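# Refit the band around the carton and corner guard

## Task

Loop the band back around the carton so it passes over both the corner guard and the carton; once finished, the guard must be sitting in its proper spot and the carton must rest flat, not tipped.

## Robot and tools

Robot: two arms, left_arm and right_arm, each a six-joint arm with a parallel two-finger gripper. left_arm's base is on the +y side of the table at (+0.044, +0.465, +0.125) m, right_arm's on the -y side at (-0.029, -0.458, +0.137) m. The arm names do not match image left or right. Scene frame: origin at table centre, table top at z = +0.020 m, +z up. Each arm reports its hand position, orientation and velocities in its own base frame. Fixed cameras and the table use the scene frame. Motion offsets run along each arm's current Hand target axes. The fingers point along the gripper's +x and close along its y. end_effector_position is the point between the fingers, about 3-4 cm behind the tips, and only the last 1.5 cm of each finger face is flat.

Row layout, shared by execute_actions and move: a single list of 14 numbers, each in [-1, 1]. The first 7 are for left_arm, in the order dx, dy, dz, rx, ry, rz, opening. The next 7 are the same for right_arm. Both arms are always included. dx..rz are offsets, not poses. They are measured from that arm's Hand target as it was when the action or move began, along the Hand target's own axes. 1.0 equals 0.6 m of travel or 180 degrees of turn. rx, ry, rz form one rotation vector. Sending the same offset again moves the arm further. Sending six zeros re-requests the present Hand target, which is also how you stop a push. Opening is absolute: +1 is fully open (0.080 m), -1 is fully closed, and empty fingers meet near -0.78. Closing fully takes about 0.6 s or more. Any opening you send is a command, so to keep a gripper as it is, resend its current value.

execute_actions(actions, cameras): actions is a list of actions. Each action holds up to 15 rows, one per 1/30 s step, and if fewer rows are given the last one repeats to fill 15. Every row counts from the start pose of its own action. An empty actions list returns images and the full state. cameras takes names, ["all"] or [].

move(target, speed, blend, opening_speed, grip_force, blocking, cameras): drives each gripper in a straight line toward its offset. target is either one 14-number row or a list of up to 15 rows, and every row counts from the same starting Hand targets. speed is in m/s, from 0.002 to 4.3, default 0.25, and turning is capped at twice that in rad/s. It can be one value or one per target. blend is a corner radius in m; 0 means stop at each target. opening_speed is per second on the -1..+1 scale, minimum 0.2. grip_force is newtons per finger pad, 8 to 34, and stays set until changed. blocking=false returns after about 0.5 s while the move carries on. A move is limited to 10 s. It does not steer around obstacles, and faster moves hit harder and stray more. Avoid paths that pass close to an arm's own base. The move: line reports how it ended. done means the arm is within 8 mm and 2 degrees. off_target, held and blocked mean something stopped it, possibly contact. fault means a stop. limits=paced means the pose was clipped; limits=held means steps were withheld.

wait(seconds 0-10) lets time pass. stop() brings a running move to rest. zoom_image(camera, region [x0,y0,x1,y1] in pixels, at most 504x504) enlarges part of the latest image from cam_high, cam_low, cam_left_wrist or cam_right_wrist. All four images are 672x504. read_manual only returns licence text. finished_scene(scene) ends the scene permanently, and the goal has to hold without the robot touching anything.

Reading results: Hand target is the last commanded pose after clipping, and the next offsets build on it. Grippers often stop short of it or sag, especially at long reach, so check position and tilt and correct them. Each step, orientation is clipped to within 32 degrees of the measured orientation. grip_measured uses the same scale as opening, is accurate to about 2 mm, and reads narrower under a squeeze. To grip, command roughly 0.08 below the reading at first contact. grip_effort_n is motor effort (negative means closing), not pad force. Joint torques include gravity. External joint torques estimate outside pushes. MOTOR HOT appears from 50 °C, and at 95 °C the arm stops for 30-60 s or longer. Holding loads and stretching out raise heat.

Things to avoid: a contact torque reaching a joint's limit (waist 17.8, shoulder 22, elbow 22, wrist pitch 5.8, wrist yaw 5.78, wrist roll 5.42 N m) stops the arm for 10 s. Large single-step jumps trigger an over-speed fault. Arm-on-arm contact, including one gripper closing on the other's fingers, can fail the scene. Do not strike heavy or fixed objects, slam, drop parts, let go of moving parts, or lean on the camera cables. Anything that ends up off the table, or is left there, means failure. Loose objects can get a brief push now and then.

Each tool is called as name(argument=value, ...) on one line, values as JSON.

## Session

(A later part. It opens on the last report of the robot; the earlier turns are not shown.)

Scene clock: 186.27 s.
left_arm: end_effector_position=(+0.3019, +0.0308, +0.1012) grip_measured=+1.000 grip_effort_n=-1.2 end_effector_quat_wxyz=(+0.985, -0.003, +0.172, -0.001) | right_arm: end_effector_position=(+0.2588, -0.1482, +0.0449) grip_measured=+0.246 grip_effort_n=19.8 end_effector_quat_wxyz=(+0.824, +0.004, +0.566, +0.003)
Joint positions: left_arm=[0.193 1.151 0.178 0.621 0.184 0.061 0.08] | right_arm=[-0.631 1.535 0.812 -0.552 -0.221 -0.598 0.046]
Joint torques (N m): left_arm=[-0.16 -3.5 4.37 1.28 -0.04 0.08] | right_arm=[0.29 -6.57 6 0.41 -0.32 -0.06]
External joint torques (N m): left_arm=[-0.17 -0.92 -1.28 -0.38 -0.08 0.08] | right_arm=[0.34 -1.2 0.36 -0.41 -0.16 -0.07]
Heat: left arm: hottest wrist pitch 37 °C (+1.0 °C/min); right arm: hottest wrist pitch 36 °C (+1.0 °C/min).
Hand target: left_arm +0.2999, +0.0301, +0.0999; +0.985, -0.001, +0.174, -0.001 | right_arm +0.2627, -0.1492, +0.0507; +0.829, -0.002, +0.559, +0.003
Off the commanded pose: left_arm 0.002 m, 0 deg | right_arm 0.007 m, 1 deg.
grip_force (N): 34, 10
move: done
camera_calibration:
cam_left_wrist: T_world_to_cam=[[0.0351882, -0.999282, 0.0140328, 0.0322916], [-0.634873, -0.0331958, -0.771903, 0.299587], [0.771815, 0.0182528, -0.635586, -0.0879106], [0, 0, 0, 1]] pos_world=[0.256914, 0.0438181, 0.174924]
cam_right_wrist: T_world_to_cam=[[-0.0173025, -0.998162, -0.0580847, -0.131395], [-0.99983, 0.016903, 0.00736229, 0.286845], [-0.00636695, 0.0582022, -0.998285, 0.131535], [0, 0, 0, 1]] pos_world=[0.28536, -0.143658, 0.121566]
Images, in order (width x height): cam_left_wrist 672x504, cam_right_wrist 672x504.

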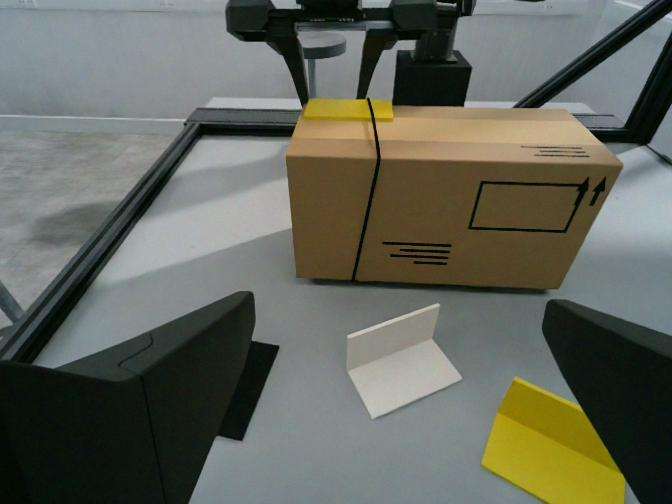

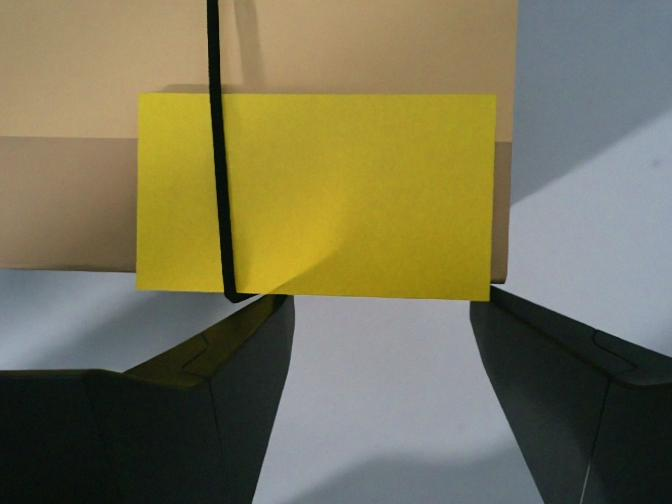

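move(target=[[0,0,0,0,0,0,1, -0.0038,0,-0.0093,0,0,0,0.25],[0,0,0,0,0,0,1, -0.0038,0.0143,-0.0093,0,0,0,0.603],[0,0,0,0,0,0,1, 0.0025,0.0143,0.0062,0,0,0,0.603]], speed=0.04, cameras=["cam_left_wrist","cam_right_wrist"])

zoom_image(camera="cam_right_wrist", region=[160, 240, 340, 340])

zoom_image(camera="cam_left_wrist", region=[270, 80, 480, 300])

Scene clock: 189.80 s.
left_arm: end_effector_position=(+0.3019, +0.0308, +0.1012) grip_measured=+1.000 grip_effort_n=-1.6 end_effector_quat_wxyz=(+0.985, -0.003, +0.172, -0.001) | right_arm: end_effector_position=(+0.2589, -0.1401, +0.0490) grip_measured=+0.599 grip_effort_n=19.8 end_effector_quat_wxyz=(+0.825, -0.002, +0.565, +0.002)
Joint positions: left_arm=[0.193 1.151 0.178 0.621 0.184 0.061 0.08] | right_arm=[-0.602 1.502 0.798 -0.558 -0.207 -0.575 0.062]
Joint torques (N m): left_arm=[-0.2 -3.4 4.52 1.31 -0.04 0.1] | right_arm=[0.91 -3.81 6.71 1.29 -0.41 0.32]
External joint torques (N m): left_arm=[-0.18 -0.74 -1.27 -0.4 -0.09 0.1] | right_arm=[0.95 1.32 1.05 0.46 -0.26 0.32]
Heat: left arm: hottest wrist pitch 37 °C (+1.0 °C/min); right arm: hottest wrist pitch 36 °C (+1.0 °C/min).
Hand target: left_arm +0.2999, +0.0301, +0.0999; +0.985, -0.001, +0.174, -0.001 | right_arm +0.2667, -0.1406, +0.0507; +0.829, -0.002, +0.559, +0.003
Off the commanded pose: left_arm 0.002 m, 0 deg | right_arm 0.008 m, 1 deg.
grip_force (N): 34, 10
move: done
camera_calibration:
cam_left_wrist: T_world_to_cam=[[0.0351882, -0.999282, 0.0140328, 0.0322916], [-0.634873, -0.0331958, -0.771903, 0.299587], [0.771815, 0.0182528, -0.635586, -0.0879106], [0, 0, 0, 1]] pos_world=[0.256914, 0.0438181, 0.174924]
cam_right_wrist: T_world_to_cam=[[-0.0129477, -0.998786, -0.0475265, -0.124948], [-0.999909, 0.0127593, 0.00426537, 0.286329], [-0.00365379, 0.0475775, -0.998861, 0.13309], [0, 0, 0, 1]] pos_world=[0.285172, -0.134782, 0.125778]
Images, in order (width x height): cam_left_wrist 672x504, cam_right_wrist 672x504.

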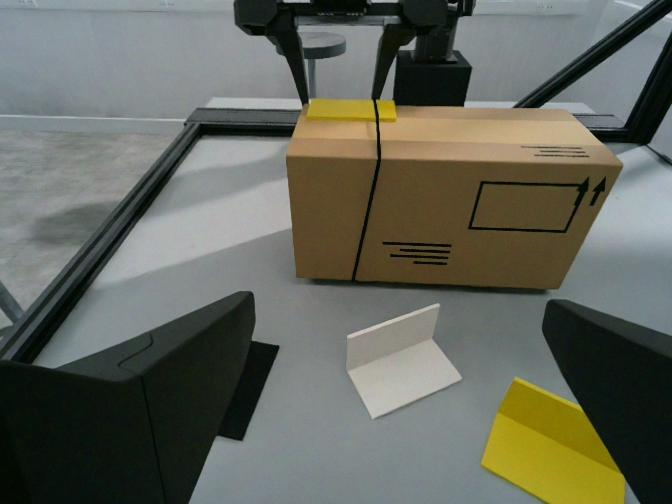

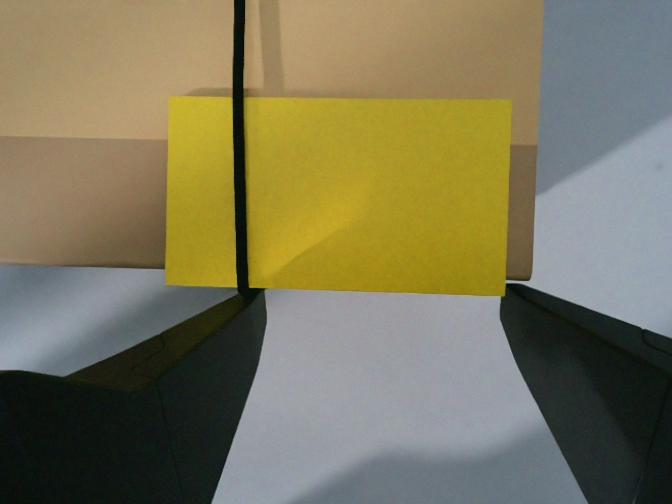

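Scaled by 2.800 from the camera's 672x504 image, which has a finer 960x720 frame.

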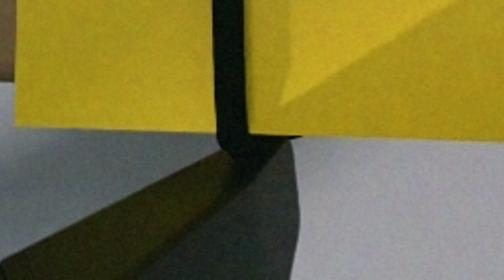

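Scaled by 2.291 from the camera's 672x504 image, which has a finer 960x720 frame.

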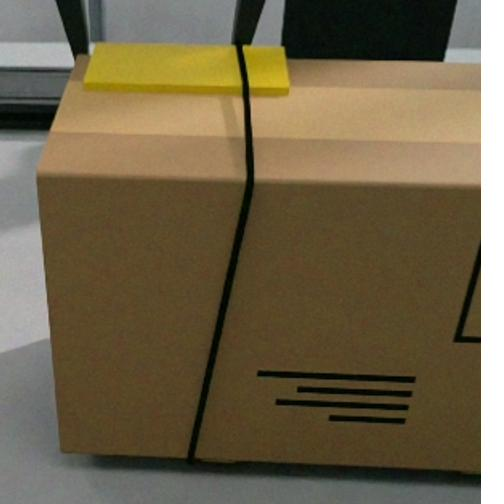

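move(target=[[0,0,0,0,0,0,1, -0.0076,0,-0.0188,0,0,0,0.603],[0,0,0,0,0,0,1, -0.0076,0.0055,-0.0188,0,0,0,0.78],[0,0,0,0,0,0,1, 0.0,0.0055,0.0,0,0,0,0.78]], speed=0.04, cameras=["cam_left_wrist","cam_right_wrist"])

zoom_image(camera="cam_right_wrist", region=[160, 240, 340, 340])

zoom_image(camera="cam_left_wrist", region=[270, 80, 480, 300])

Scene clock: 192.77 s.
left_arm: end_effector_position=(+0.3019, +0.0308, +0.1012) grip_measured=+1.000 grip_effort_n=-0.7 end_effector_quat_wxyz=(+0.985, -0.003, +0.172, -0.001) | right_arm: end_effector_position=(+0.2602, -0.1365, +0.0486) grip_measured=+0.776 grip_effort_n=19.8 end_effector_quat_wxyz=(+0.826, -0.001, +0.564, +0.002)
Joint positions: left_arm=[0.193 1.151 0.178 0.621 0.184 0.061 0.08] | right_arm=[-0.587 1.498 0.791 -0.551 -0.205 -0.559 0.07]
Joint torques (N m): left_arm=[-0.32 -3.56 4.46 1.31 -0.08 0.13] | right_arm=[0.64 -4.22 6.6 0.99 -0.34 0.16]
External joint torques (N m): left_arm=[-0.33 -0.9 -1.33 -0.39 -0.12 0.12] | right_arm=[0.65 0.92 0.92 0.15 -0.19 0.16]
Heat: left arm: hottest wrist pitch 37 °C (+1.0 °C/min); right arm: hottest wrist pitch 37 °C (+2.0 °C/min).
Hand target: left_arm +0.2999, +0.0301, +0.0999; +0.985, -0.001, +0.174, -0.001 | right_arm +0.2666, -0.1373, +0.0507; +0.829, -0.002, +0.559, +0.003
Off the commanded pose: left_arm 0.002 m, 0 deg | right_arm 0.007 m, 1 deg.
grip_force (N): 34, 10
move: done
camera_calibration:
cam_left_wrist: T_world_to_cam=[[0.0351882, -0.999282, 0.0140328, 0.0322916], [-0.634873, -0.0331958, -0.771903, 0.299587], [0.771815, 0.0182528, -0.635586, -0.0879106], [0, 0, 0, 1]] pos_world=[0.256914, 0.0438181, 0.174924]
cam_right_wrist: T_world_to_cam=[[-0.0140372, -0.998697, -0.0490612, -0.120943], [-0.999901, 0.0139537, 0.00204421, 0.287823], [-0.00135696, 0.049085, -0.998794, 0.131959], [0, 0, 0, 1]] pos_world=[0.286276, -0.131279, 0.125278]
Images, in order (width x height): cam_left_wrist 672x504, cam_right_wrist 672x504.

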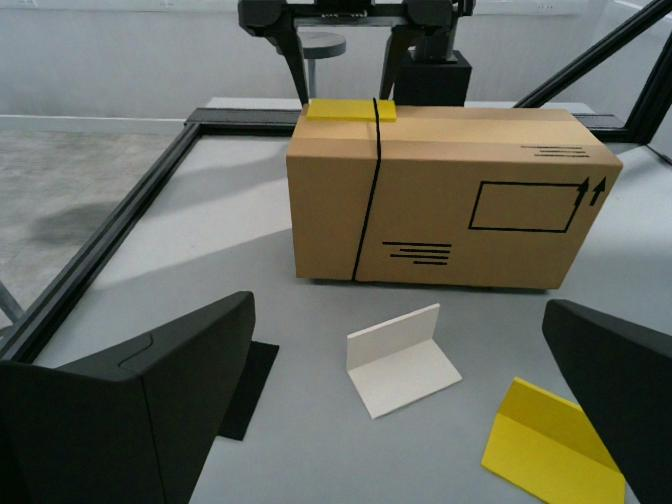

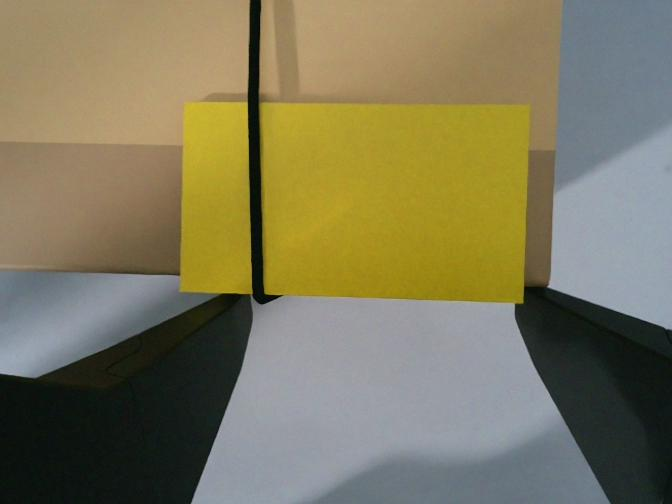

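Scaled by 2.800 from the camera's 672x504 image, which has a finer 960x720 frame.

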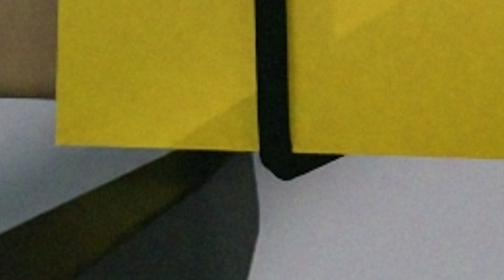

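Scaled by 2.291 from the camera's 672x504 image, which has a finer 960x720 frame.

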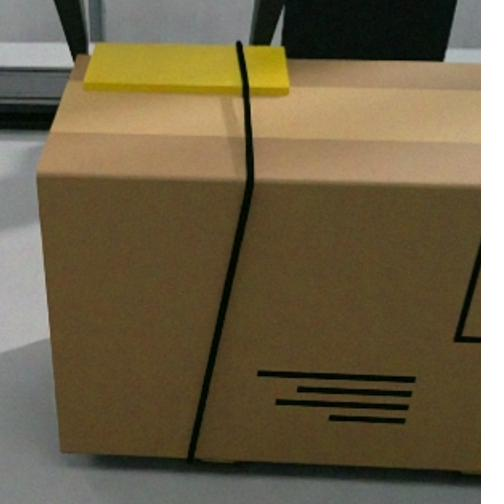

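move(target=[0,0,0,0,0,0,1, 0.0,-0.017,0.0,0,0,0,0.31], speed=0.014, opening_speed=0.6, cameras=["cam_left_wrist","cam_right_wrist"])

zoom_image(camera="cam_right_wrist", region=[160, 240, 340, 340])

zoom_image(camera="cam_left_wrist", region=[270, 80, 480, 300])

Scene clock: 194.17 s.
left_arm: end_effector_position=(+0.3019, +0.0308, +0.1012) grip_measured=+1.000 grip_effort_n=-0.7 end_effector_quat_wxyz=(+0.985, -0.003, +0.172, -0.001) | right_arm: end_effector_position=(+0.2586, -0.1434, +0.0470) grip_measured=+0.315 grip_effort_n=-17.9 end_effector_quat_wxyz=(+0.823, +0.003, +0.568, +0.004)
Joint positions: left_arm=[0.193 1.151 0.178 0.621 0.184 0.061 0.08] | right_arm=[-0.615 1.521 0.809 -0.564 -0.214 -0.583 0.049]
Joint torques (N m): left_arm=[-0.35 -3.52 4.32 1.27 -0.03 0.14] | right_arm=[0.13 -4.12 7.06 1.38 -0.41 -0.08]
External joint torques (N m): left_arm=[-0.36 -0.91 -1.38 -0.4 -0.07 0.14] | right_arm=[0.16 1.13 1.45 0.59 -0.25 -0.08]
Heat: left arm: hottest wrist pitch 37 °C (+1.0 °C/min); right arm: hottest wrist pitch 37 °C (+2.0 °C/min).
Hand target: left_arm +0.2999, +0.0301, +0.0999; +0.985, -0.001, +0.174, -0.001 | right_arm +0.2667, -0.1475, +0.0507; +0.829, -0.002, +0.559, +0.003
Off the commanded pose: left_arm 0.002 m, 0 deg | right_arm 0.010 m, 1 deg.
grip_force (N): 34, 10
move: off_target (right_arm)
camera_calibration:
cam_left_wrist: T_world_to_cam=[[0.0351882, -0.999282, 0.0140328, 0.0322916], [-0.634873, -0.0331958, -0.771903, 0.299587], [0.771815, 0.0182528, -0.635586, -0.0879106], [0, 0, 0, 1]] pos_world=[0.256914, 0.0438181, 0.174924]
cam_right_wrist: T_world_to_cam=[[-0.0167635, -0.998193, -0.0577116, -0.126691], [-0.9998, 0.0161073, 0.0118163, 0.28617], [-0.0108653, 0.0578981, -0.998263, 0.13449], [0, 0, 0, 1]] pos_world=[0.28545, -0.138858, 0.123564]
Images, in order (width x height): cam_left_wrist 672x504, cam_right_wrist 672x504.

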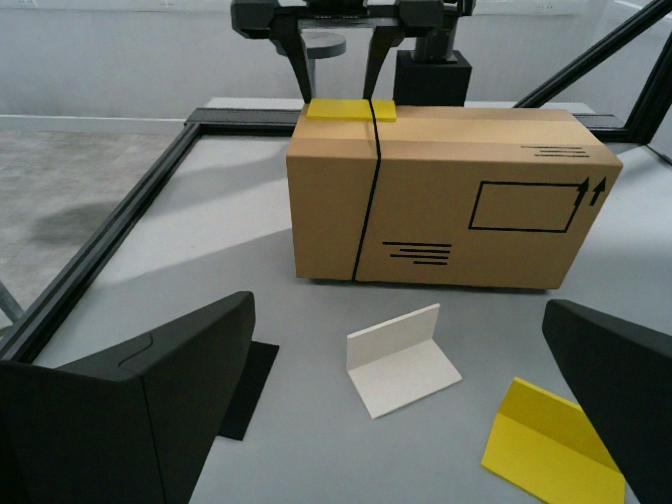

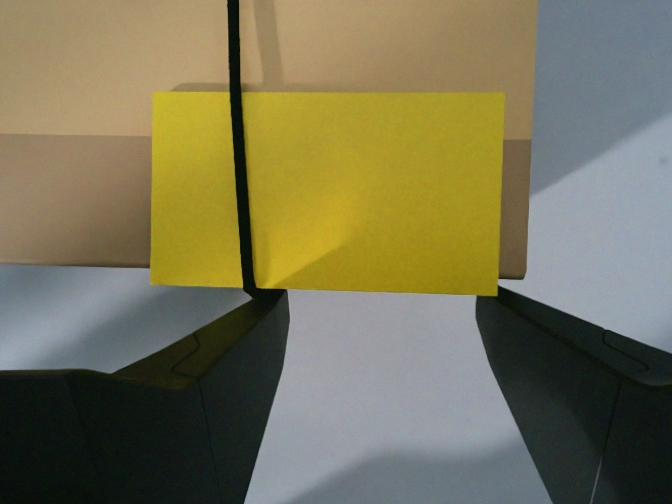

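Scaled by 2.800 from the camera's 672x504 image, which has a finer 960x720 frame.

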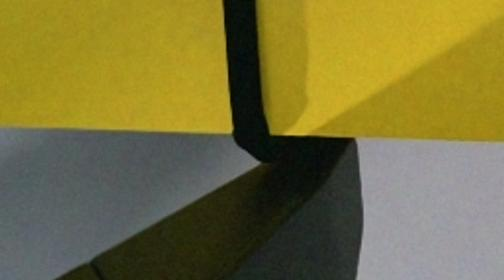

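Scaled by 2.291 from the camera's 672x504 image, which has a finer 960x720 frame.

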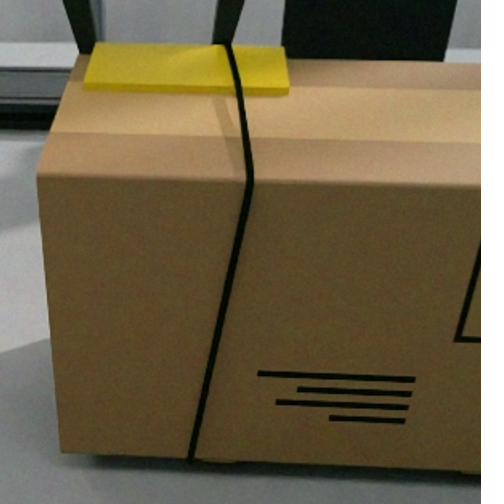

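move(target=[[0,0,0,0,0,0,1, -0.0075,0,-0.0185,0,0,0,0.31],[0,0,0,0,0,0,1, -0.0038,0.0117,-0.0093,0,0.061,0,0.603],[0,0,0,0,0,0,1, 0.0022,0.0117,0.0054,0,0.061,0,0.603]], speed=0.04, cameras=["cam_left_wrist","cam_right_wrist"])

zoom_image(camera="cam_right_wrist", region=[160, 240, 340, 340])

zoom_image(camera="cam_left_wrist", region=[270, 80, 480, 300])

Scene clock: 199.90 s.
left_arm: end_effector_position=(+0.3019, +0.0308, +0.1012) grip_measured=+1.000 grip_effort_n=-1.2 end_effector_quat_wxyz=(+0.985, -0.003, +0.172, -0.001) | right_arm: end_effector_position=(+0.2651, -0.1400, +0.0503) grip_measured=+0.599 grip_effort_n=19.8 end_effector_quat_wxyz=(+0.770, -0.002, +0.638, +0.003)
Joint positions: left_arm=[0.193 1.151 0.178 0.621 0.184 0.061 0.08] | right_arm=[-0.534 1.624 0.968 -0.754 -0.095 -0.533 0.062]
Joint torques (N m): left_arm=[-0.18 -3.43 4.48 1.27 -0.06 0.11] | right_arm=[0.51 -4.89 6.27 0.64 -0.26 0.15]
External joint torques (N m): left_arm=[-0.18 -0.84 -1.19 -0.39 -0.1 0.11] | right_arm=[0.52 1.13 0.64 0.02 -0.17 0.15]
Heat: left arm: hottest wrist pitch 37 °C (+1.0 °C/min); right arm: hottest wrist pitch 37 °C (+2.0 °C/min).
Hand target: left_arm +0.2999, +0.0301, +0.0999; +0.985, -0.001, +0.174, -0.001 | right_arm +0.2702, -0.1404, +0.0508; +0.772, -0.002, +0.636, +0.003
Off the commanded pose: left_arm 0.002 m, 0 deg | right_arm 0.005 m, 0 deg.
grip_force (N): 34, 10
move: done
camera_calibration:
cam_left_wrist: T_world_to_cam=[[0.0351882, -0.999282, 0.0140328, 0.0322916], [-0.634873, -0.0331958, -0.771903, 0.299587], [0.771815, 0.0182528, -0.635586, -0.0879106], [0, 0, 0, 1]] pos_world=[0.256914, 0.0438181, 0.174924]
cam_right_wrist: T_world_to_cam=[[-0.0199993, -0.998835, -0.0439092, -0.122918], [-0.98235, 0.0114618, 0.186701, 0.278504], [-0.185981, 0.0468681, -0.981435, 0.181701], [0, 0, 0, 1]] pos_world=[0.304923, -0.134483, 0.120933]
Images, in order (width x height): cam_left_wrist 672x504, cam_right_wrist 672x504.

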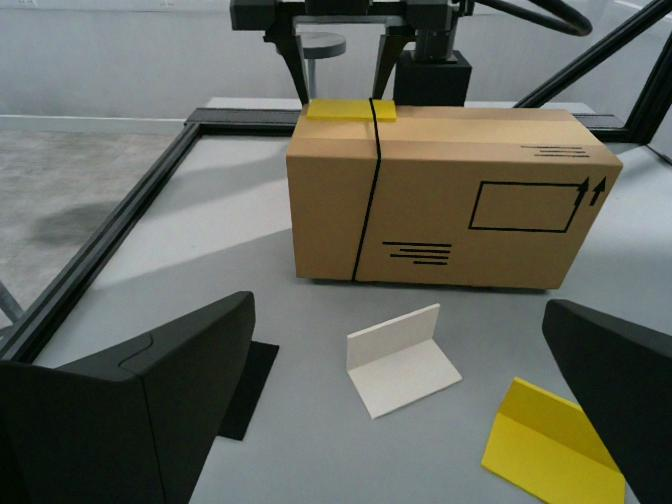

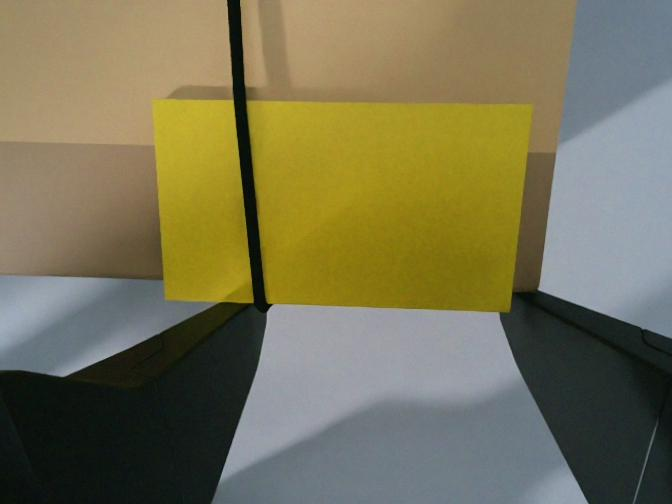

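Scaled by 2.800 from the camera's 672x504 image, which has a finer 960x720 frame.

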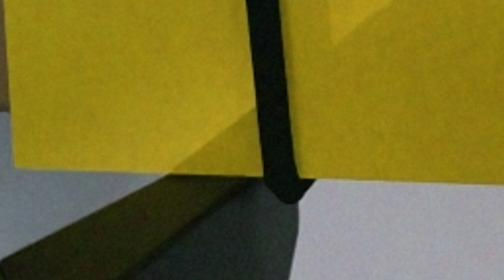

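Scaled by 2.291 from the camera's 672x504 image, which has a finer 960x720 frame.

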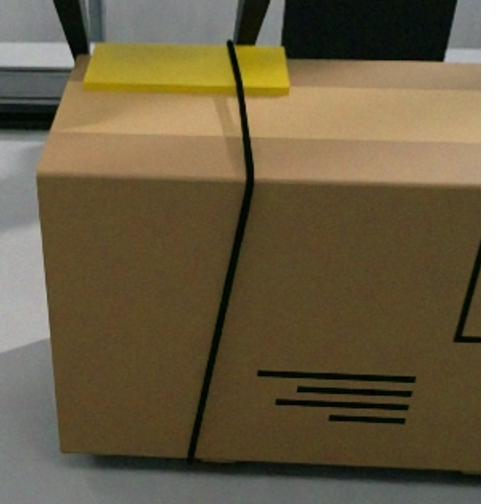

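move(target=[0,0,0,0,0,0,1, 0.0,-0.014,0.0,0,0,0,0.31], speed=0.014, opening_speed=0.6, cameras=["cam_left_wrist","cam_right_wrist"])

zoom_image(camera="cam_right_wrist", region=[160, 240, 340, 340])

zoom_image(camera="cam_left_wrist", region=[270, 80, 480, 300])

Scene clock: 201.33 s.
left_arm: end_effector_position=(+0.3019, +0.0308, +0.1012) grip_measured=+1.000 grip_effort_n=-1.2 end_effector_quat_wxyz=(+0.985, -0.003, +0.172, -0.001) | right_arm: end_effector_position=(+0.2630, -0.1447, +0.0495) grip_measured=+0.315 grip_effort_n=-18.4 end_effector_quat_wxyz=(+0.766, +0.001, +0.642, +0.005)
Joint positions: left_arm=[0.193 1.151 0.178 0.621 0.184 0.061 0.08] | right_arm=[-0.552 1.638 0.98 -0.768 -0.099 -0.55 0.049]
Joint torques (N m): left_arm=[-0.25 -3.48 4.31 1.32 -0.05 0.15] | right_arm=[-0.04 -4.48 6.71 1.2 -0.26 -0.07]
External joint torques (N m): left_arm=[-0.25 -0.86 -1.44 -0.37 -0.09 0.14] | right_arm=[-0.04 1.55 1.22 0.64 -0.16 -0.07]
Heat: left arm: hottest wrist pitch 37 °C (+1.0 °C/min); right arm: hottest wrist pitch 37 °C (+2.0 °C/min).
Hand target: left_arm +0.2999, +0.0301, +0.0999; +0.985, -0.001, +0.174, -0.001 | right_arm +0.2701, -0.1488, +0.0506; +0.772, -0.002, +0.636, +0.003
Off the commanded pose: left_arm 0.002 m, 0 deg | right_arm 0.008 m, 1 deg.
grip_force (N): 34, 10
move: done
camera_calibration:
cam_left_wrist: T_world_to_cam=[[0.0351882, -0.999282, 0.0140328, 0.0322916], [-0.634873, -0.0331958, -0.771903, 0.299587], [0.771815, 0.0182528, -0.635586, -0.0879106], [0, 0, 0, 1]] pos_world=[0.256914, 0.0438181, 0.174924]
cam_right_wrist: T_world_to_cam=[[-0.0217866, -0.998462, -0.0509795, -0.126832], [-0.980305, 0.0113236, 0.197164, 0.275593], [-0.196284, 0.054271, -0.979044, 0.184393], [0, 0, 0, 1]] pos_world=[0.303596, -0.139765, 0.119726]
Images, in order (width x height): cam_left_wrist 672x504, cam_right_wrist 672x504.

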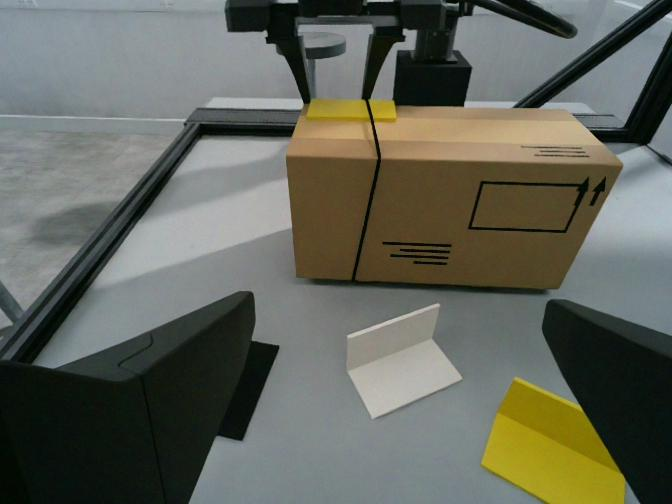

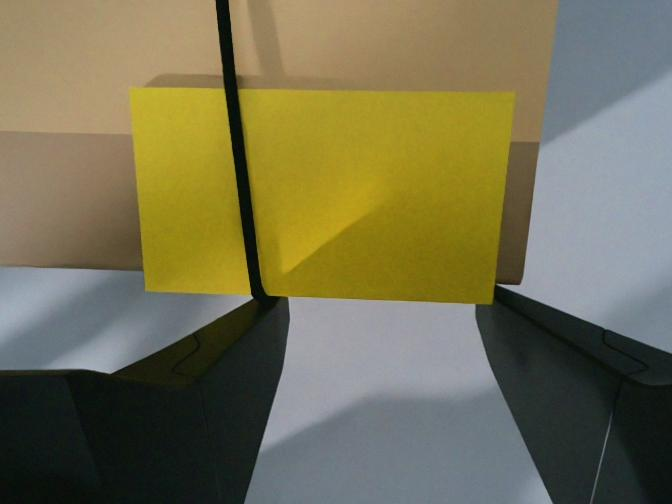

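Scaled by 2.800 from the camera's 672x504 image, which has a finer 960x720 frame.

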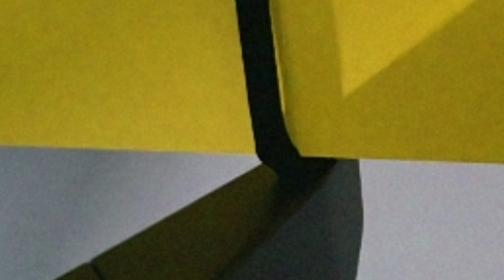

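Scaled by 2.291 from the camera's 672x504 image, which has a finer 960x720 frame.

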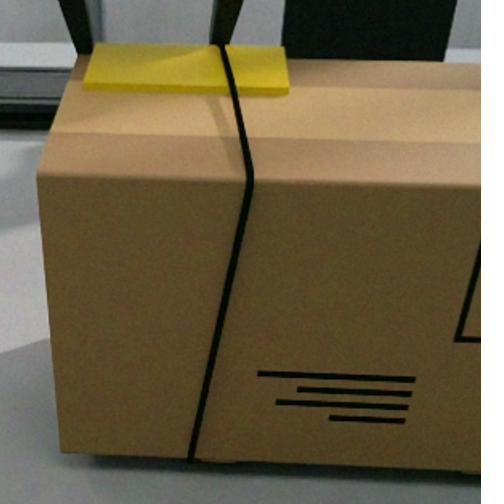

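move(target=[[0,0,0,0,0,0,1, -0.0048,0,-0.0245,0,0,0,0.31],[0,0,0,0,0,0,1, 0.0398,0.0505,-0.0538,0.0157,-0.1055,-0.0059,-0.33]], speed=0.06, cameras=["cam_left_wrist","cam_right_wrist"])

zoom_image(camera="cam_right_wrist", region=[160, 180, 460, 380])

zoom_image(camera="cam_left_wrist", region=[270, 80, 480, 300])

Scene clock: 207.27 s.
left_arm: end_effector_position=(+0.3019, +0.0308, +0.1012) grip_measured=+1.000 grip_effort_n=-1.6 end_effector_quat_wxyz=(+0.985, -0.003, +0.172, -0.001) | right_arm: end_effector_position=(+0.2437, -0.1192, +0.0203) grip_measured=-0.325 grip_effort_n=-16.0 end_effector_quat_wxyz=(+0.864, +0.009, +0.502, -0.017)
Joint positions: left_arm=[0.193 1.151 0.178 0.621 0.184 0.061 0.08] | right_arm=[-0.601 1.396 0.512 -0.236 -0.265 -0.501 0.02]
Joint torques (N m): left_arm=[-0.3 -3.36 4.51 1.27 -0.02 0.08] | right_arm=[-0.13 -5.2 4.07 0.88 -0.32 0.18]
External joint torques (N m): left_arm=[-0.33 -0.77 -1.18 -0.4 -0.06 0.09] | right_arm=[-0.1 -1.11 -1.36 -0.17 -0.15 0.18]
Heat: left arm: hottest wrist pitch 37 °C (+1.0 °C/min); right arm: hottest wrist pitch 37 °C (+1.0 °C/min).
Hand target: left_arm +0.2999, +0.0301, +0.0999; +0.985, -0.001, +0.174, -0.001 | right_arm +0.2428, -0.1186, +0.0210; +0.866, +0.012, +0.500, -0.019
Off the commanded pose: left_arm 0.002 m, 0 deg | right_arm 0.001 m, 1 deg.
grip_force (N): 34, 10
move: done
camera_calibration:
cam_left_wrist: T_world_to_cam=[[0.0351882, -0.999282, 0.0140328, 0.0322916], [-0.634873, -0.0331958, -0.771903, 0.299587], [0.771815, 0.0182528, -0.635586, -0.0879106], [0, 0, 0, 1]] pos_world=[0.256914, 0.0438181, 0.174924]
cam_right_wrist: T_world_to_cam=[[-0.0501797, -0.997586, -0.0479926, -0.0963653], [-0.988025, 0.056604, -0.143535, 0.27632], [0.145905, 0.0402154, -0.988481, 0.0657969], [0, 0, 0, 1]] pos_world=[0.258575, -0.11442, 0.100076]
Images, in order (width x height): cam_left_wrist 672x504, cam_right_wrist 672x504.

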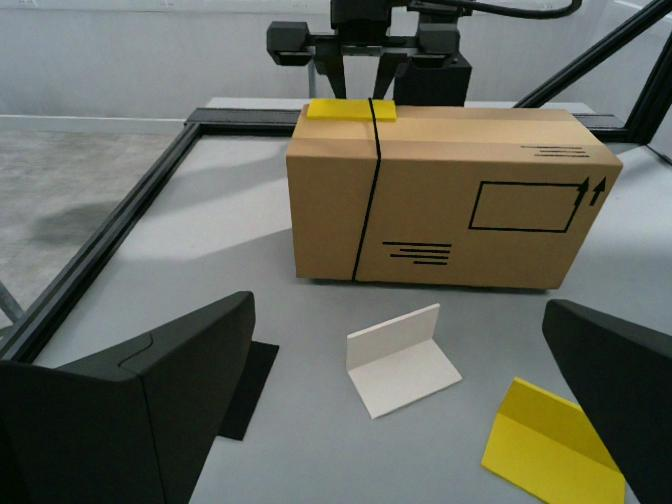

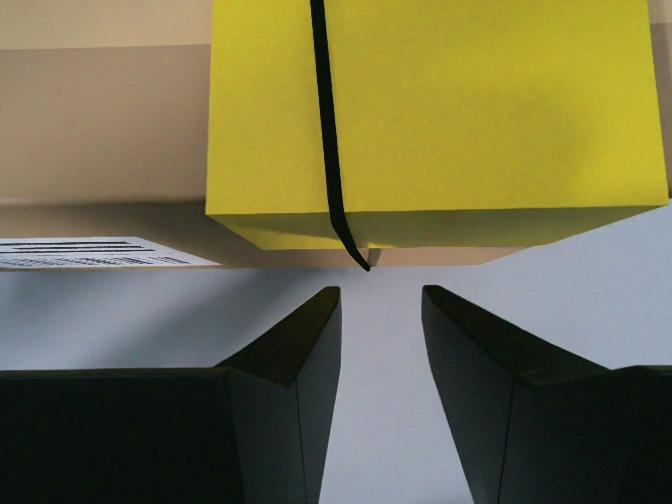

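Scaled by 1.680 from the camera's 672x504 image, which has a finer 960x720 frame.

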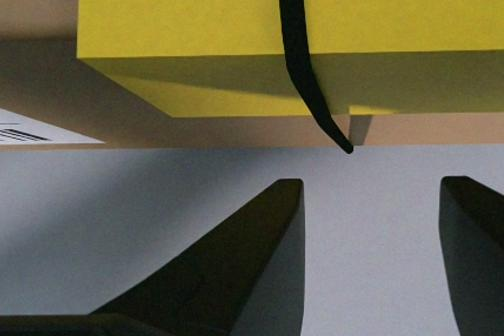

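Scaled by 2.291 from the camera's 672x504 image, which has a finer 960x720 frame.

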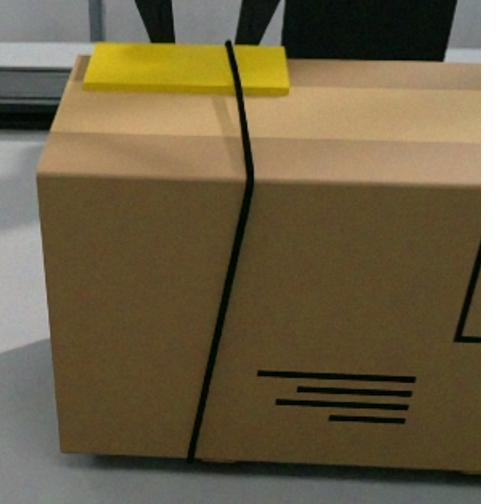

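move(target=[0,0,0,0,0,0,1, 0.0142,0,0.0245,0,0,0,-0.33], speed=0.04, cameras=["cam_right_wrist"])

zoom_image(camera="cam_right_wrist", region=[240, 200, 480, 360])

Scene clock: 208.73 s.
left_arm: end_effector_position=(+0.3019, +0.0308, +0.1012) grip_measured=+1.000 grip_effort_n=-1.6 end_effector_quat_wxyz=(+0.985, -0.003, +0.172, -0.001) | right_arm: end_effector_position=(+0.2552, -0.1182, +0.0191) grip_measured=-0.326 grip_effort_n=-16.0 end_effector_quat_wxyz=(+0.864, +0.012, +0.503, -0.019)
Joint positions: left_arm=[0.193 1.151 0.178 0.621 0.184 0.061 0.08] | right_arm=[-0.566 1.439 0.54 -0.216 -0.25 -0.463 0.02]
Joint torques (N m): left_arm=[-0.35 -3.34 4.3 1.28 -0.07 0.18] | right_arm=[0.43 -3.51 5.94 1.08 -0.18 0.22]
External joint torques (N m): left_arm=[-0.35 -0.76 -1.34 -0.37 -0.12 0.18] | right_arm=[0.43 0.83 0.57 0.04 -0.02 0.22]
Heat: left arm: hottest wrist pitch 37 °C (+1.0 °C/min); right arm: hottest wrist pitch 37 °C (+1.0 °C/min).
Hand target: left_arm +0.2999, +0.0301, +0.0999; +0.985, -0.001, +0.174, -0.001 | right_arm +0.2599, -0.1194, +0.0211; +0.866, +0.012, +0.499, -0.019
Off the commanded pose: left_arm 0.002 m, 0 deg | right_arm 0.005 m, 1 deg.
grip_force (N): 34, 10
move: done
camera_calibration:
cam_right_wrist: T_world_to_cam=[[-0.0556476, -0.997095, -0.0520065, -0.0933017], [-0.988058, 0.0624894, -0.140845, 0.288158], [0.143685, 0.0435477, -0.988665, 0.0637586], [0, 0, 0, 1]] pos_world=[0.270363, -0.113814, 0.0987691]
Images, in order (width x height): cam_right_wrist 672x504.

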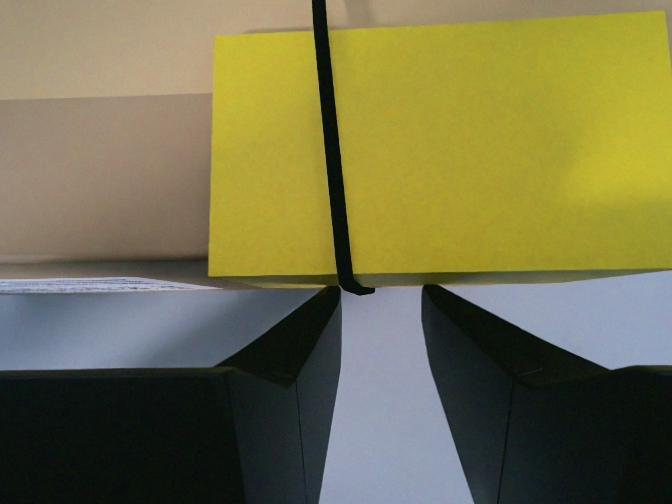

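Scaled by 2.100 from the camera's 672x504 image, which has a finer 960x720 frame.

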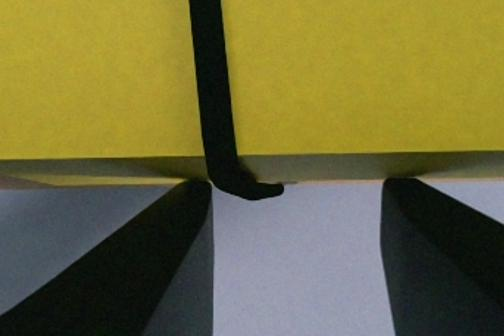

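move(target=[0,0,0,0,0,0,1, 0.005,0,0.0087,0,0,0,-0.33], speed=0.04, cameras=["cam_left_wrist","cam_right_wrist"])

zoom_image(camera="cam_right_wrist", region=[240, 200, 480, 360])

Scene clock: 209.63 s.
left_arm: end_effector_position=(+0.3019, +0.0308, +0.1012) grip_measured=+1.000 grip_effort_n=-2.1 end_effector_quat_wxyz=(+0.985, -0.003, +0.172, -0.001) | right_arm: end_effector_position=(+0.2563, -0.1182, +0.0159) grip_measured=-0.326 grip_effort_n=-16.0 end_effector_quat_wxyz=(+0.860, +0.014, +0.510, -0.021)
Joint positions: left_arm=[0.193 1.151 0.178 0.621 0.184 0.061 0.08] | right_arm=[-0.558 1.459 0.548 -0.216 -0.237 -0.452 0.02]
Joint torques (N m): left_arm=[-0.37 -3.5 4.37 1.29 -0.05 0.11] | right_arm=[0.75 -3.49 6.72 1.41 -0.4 0.2]
External joint torques (N m): left_arm=[-0.35 -0.93 -1.25 -0.35 -0.09 0.11] | right_arm=[0.74 0.93 1.47 0.4 -0.24 0.2]
Heat: left arm: hottest wrist pitch 37 °C (+1.0 °C/min); right arm: hottest wrist pitch 37 °C (+1.0 °C/min).
Hand target: left_arm +0.2999, +0.0301, +0.0999; +0.985, -0.001, +0.174, -0.001 | right_arm +0.2658, -0.1196, +0.0210; +0.866, +0.012, +0.500, -0.019
Off the commanded pose: left_arm 0.002 m, 0 deg | right_arm 0.011 m, 1 deg.
grip_force (N): 34, 10
move: off_target (right_arm)
camera_calibration:
cam_left_wrist: T_world_to_cam=[[0.0351882, -0.999282, 0.0140328, 0.0322916], [-0.634873, -0.0331958, -0.771903, 0.299587], [0.771815, 0.0182528, -0.635586, -0.0879106], [0, 0, 0, 1]] pos_world=[0.256914, 0.0438181, 0.174924]
cam_right_wrist: T_world_to_cam=[[-0.0629916, -0.996578, -0.0535211, -0.0914401], [-0.989713, 0.0692801, -0.125174, 0.289756], [0.128453, 0.0450857, -0.99069, 0.0645801], [0, 0, 0, 1]] pos_world=[0.27272, -0.114113, 0.0953547]
Images, in order (width x height): cam_left_wrist 672x504, cam_right_wrist 672x504.

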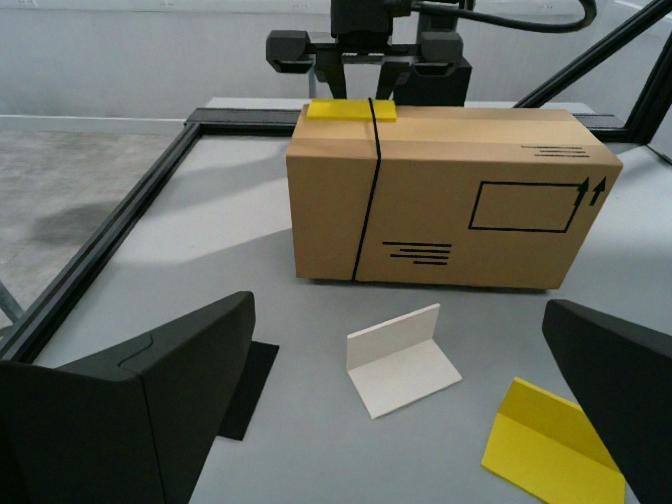

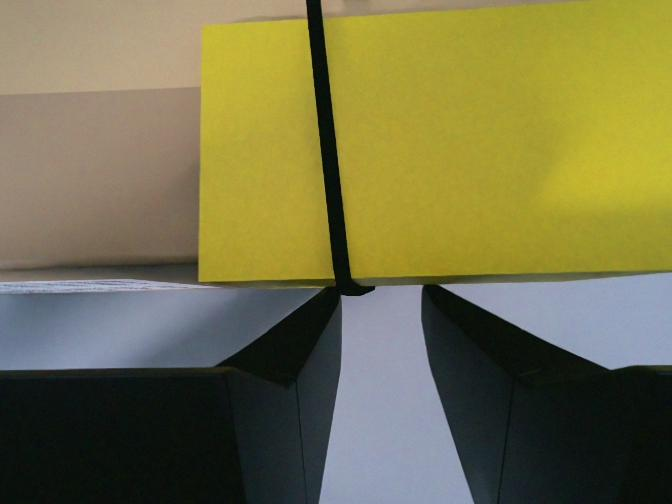

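Scaled by 2.100 from the camera's 672x504 image, which has a finer 960x720 frame.

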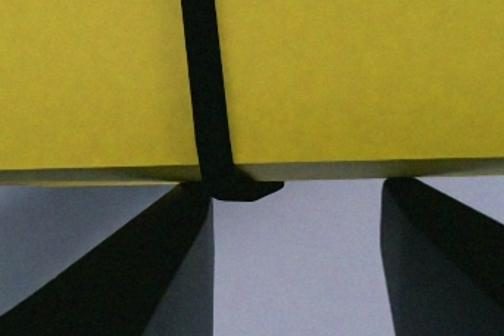

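move(target=[0,0,0,0,0,0,1, -0.002,-0.028,-0.0035,0,0,0,-0.33], speed=0.03, cameras=["cam_left_wrist","cam_right_wrist"])

zoom_image(camera="cam_right_wrist", region=[240, 200, 480, 360])

zoom_image(camera="cam_left_wrist", region=[270, 80, 480, 300])

Scene clock: 210.77 s.
left_arm: end_effector_position=(+0.3019, +0.0308, +0.1012) grip_measured=+1.000 grip_effort_n=-0.7 end_effector_quat_wxyz=(+0.985, -0.003, +0.172, -0.001) | right_arm: end_effector_position=(+0.2543, -0.1318, +0.0152) grip_measured=-0.326 grip_effort_n=-16.0 end_effector_quat_wxyz=(+0.860, +0.019, +0.510, -0.019)
Joint positions: left_arm=[0.193 1.151 0.178 0.621 0.184 0.061 0.08] | right_arm=[-0.618 1.491 0.575 -0.23 -0.269 -0.504 0.02]
Joint torques (N m): left_arm=[-0.31 -3.54 4.4 1.31 -0.03 0.13] | right_arm=[0.11 -4.09 6.87 1.29 -0.4 -0.13]
External joint torques (N m): left_arm=[-0.32 -0.91 -1.34 -0.38 -0.07 0.13] | right_arm=[0.09 0.51 1.66 0.31 -0.21 -0.13]
Heat: left arm: hottest wrist pitch 37 °C (+1.0 °C/min); right arm: hottest wrist pitch 37 °C (+1.0 °C/min).
Hand target: left_arm +0.2999, +0.0301, +0.0999; +0.985, -0.001, +0.174, -0.001 | right_arm +0.2626, -0.1364, +0.0210; +0.866, +0.012, +0.499, -0.019
Off the commanded pose: left_arm 0.002 m, 0 deg | right_arm 0.011 m, 2 deg.
grip_force (N): 34, 10
move: off_target (right_arm)
camera_calibration:
cam_left_wrist: T_world_to_cam=[[0.0351882, -0.999282, 0.0140328, 0.0322916], [-0.634873, -0.0331958, -0.771903, 0.299587], [0.771815, 0.0182528, -0.635586, -0.0879106], [0, 0, 0, 1]] pos_world=[0.256914, 0.0438181, 0.174924]
cam_right_wrist: T_world_to_cam=[[-0.0645724, -0.995922, -0.0629986, -0.104518], [-0.989599, 0.072039, -0.124518, 0.288956], [0.128549, 0.0543029, -0.990215, 0.0659942], [0, 0, 0, 1]] pos_world=[0.270718, -0.128492, 0.0947442]
Images, in order (width x height): cam_left_wrist 672x504, cam_right_wrist 672x504.

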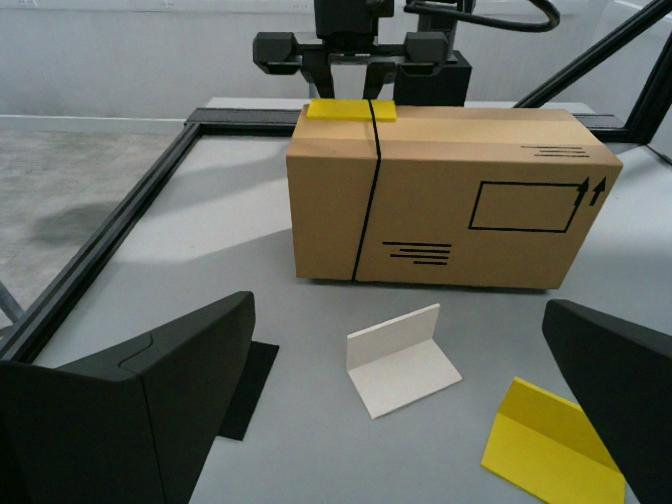

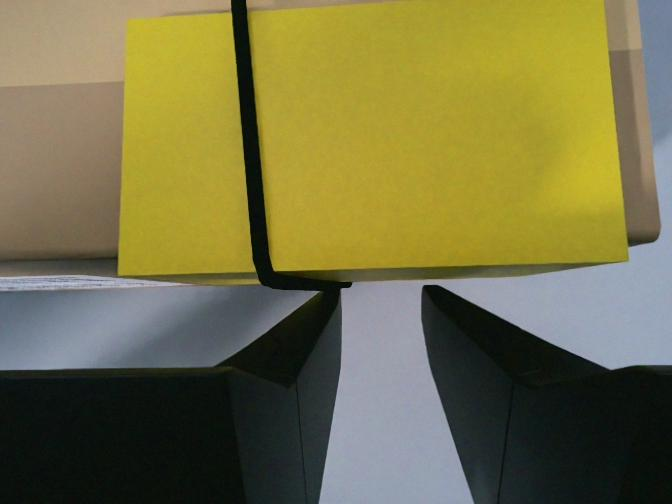

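Scaled by 2.100 from the camera's 672x504 image, which has a finer 960x720 frame.

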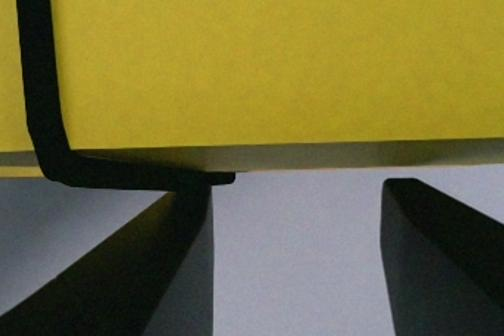

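Scaled by 2.291 from the camera's 672x504 image, which has a finer 960x720 frame.

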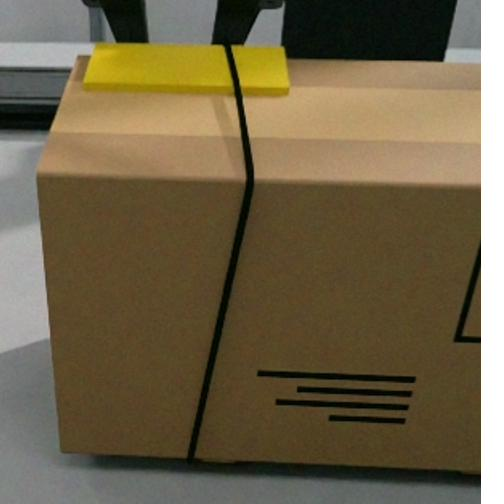

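move(target=[0,0,0,0,0,0,1, -0.001,-0.018,-0.0015,0,0,0,-0.33], speed=0.03, cameras=["cam_left_wrist","cam_right_wrist"])

zoom_image(camera="cam_right_wrist", region=[220, 180, 480, 360])

zoom_image(camera="cam_left_wrist", region=[270, 80, 480, 300])

Scene clock: 211.80 s.
left_arm: end_effector_position=(+0.3019, +0.0308, +0.1012) grip_measured=+1.000 grip_effort_n=-0.7 end_effector_quat_wxyz=(+0.985, -0.003, +0.172, -0.001) | right_arm: end_effector_position=(+0.2548, -0.1422, +0.0163) grip_measured=-0.326 grip_effort_n=-16.0 end_effector_quat_wxyz=(+0.861, +0.018, +0.508, -0.018)
Joint positions: left_arm=[0.193 1.151 0.178 0.621 0.184 0.061 0.08] | right_arm=[-0.656 1.514 0.601 -0.237 -0.289 -0.542 0.02]
Joint torques (N m): left_arm=[-0.38 -3.44 4.45 1.32 -0.03 0.07] | right_arm=[-0.07 -4.44 6.68 1.09 -0.36 -0.17]
External joint torques (N m): left_arm=[-0.37 -0.84 -1.26 -0.36 -0.08 0.07] | right_arm=[-0.07 0.28 1.55 0.14 -0.17 -0.17]
Heat: left arm: hottest wrist pitch 37 °C (+1.0 °C/min); right arm: hottest wrist pitch 37 °C (+1.0 °C/min).
Hand target: left_arm +0.2999, +0.0301, +0.0999; +0.985, -0.001, +0.174, -0.001 | right_arm +0.2612, -0.1471, +0.0211; +0.866, +0.012, +0.499, -0.019
Off the commanded pose: left_arm 0.002 m, 0 deg | right_arm 0.009 m, 1 deg.
grip_force (N): 34, 10
move: off_target (right_arm)
camera_calibration:
cam_left_wrist: T_world_to_cam=[[0.0351882, -0.999282, 0.0140328, 0.0322916], [-0.634873, -0.0331958, -0.771903, 0.299587], [0.771815, 0.0182528, -0.635586, -0.0879106], [0, 0, 0, 1]] pos_world=[0.256914, 0.0438181, 0.174924]
cam_right_wrist: T_world_to_cam=[[-0.0610369, -0.996189, -0.062302, -0.115761], [-0.989118, 0.0687387, -0.130076, 0.289895], [0.133863, 0.0536846, -0.989545, 0.0660435], [0, 0, 0, 1]] pos_world=[0.270834, -0.138792, 0.0958494]
Images, in order (width x height): cam_left_wrist 672x504, cam_right_wrist 672x504.

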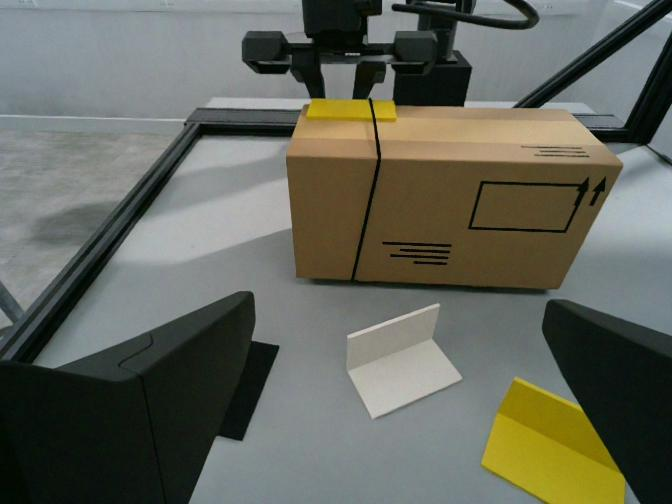

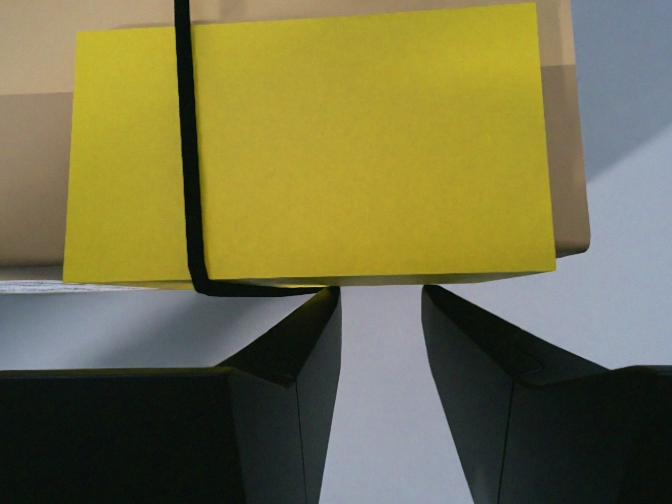

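Scaled by 1.938 from the camera's 672x504 image, which has a finer 960x720 frame.

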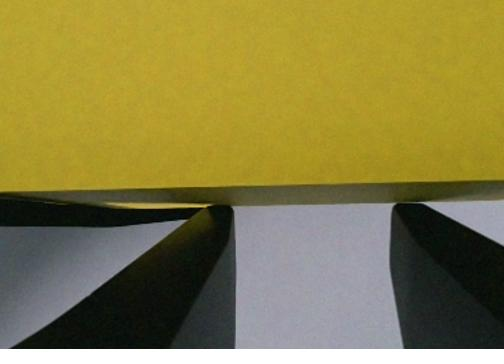

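Scaled by 2.291 from the camera's 672x504 image, which has a finer 960x720 frame.

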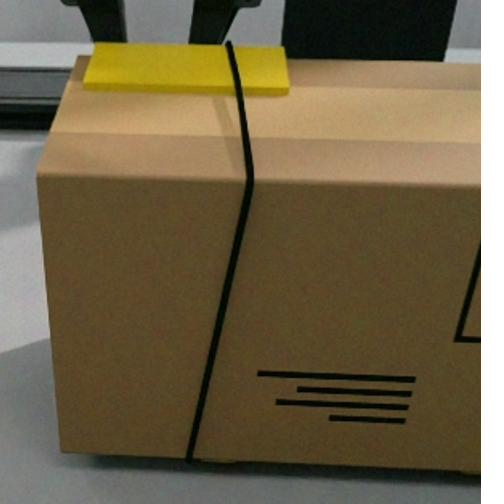

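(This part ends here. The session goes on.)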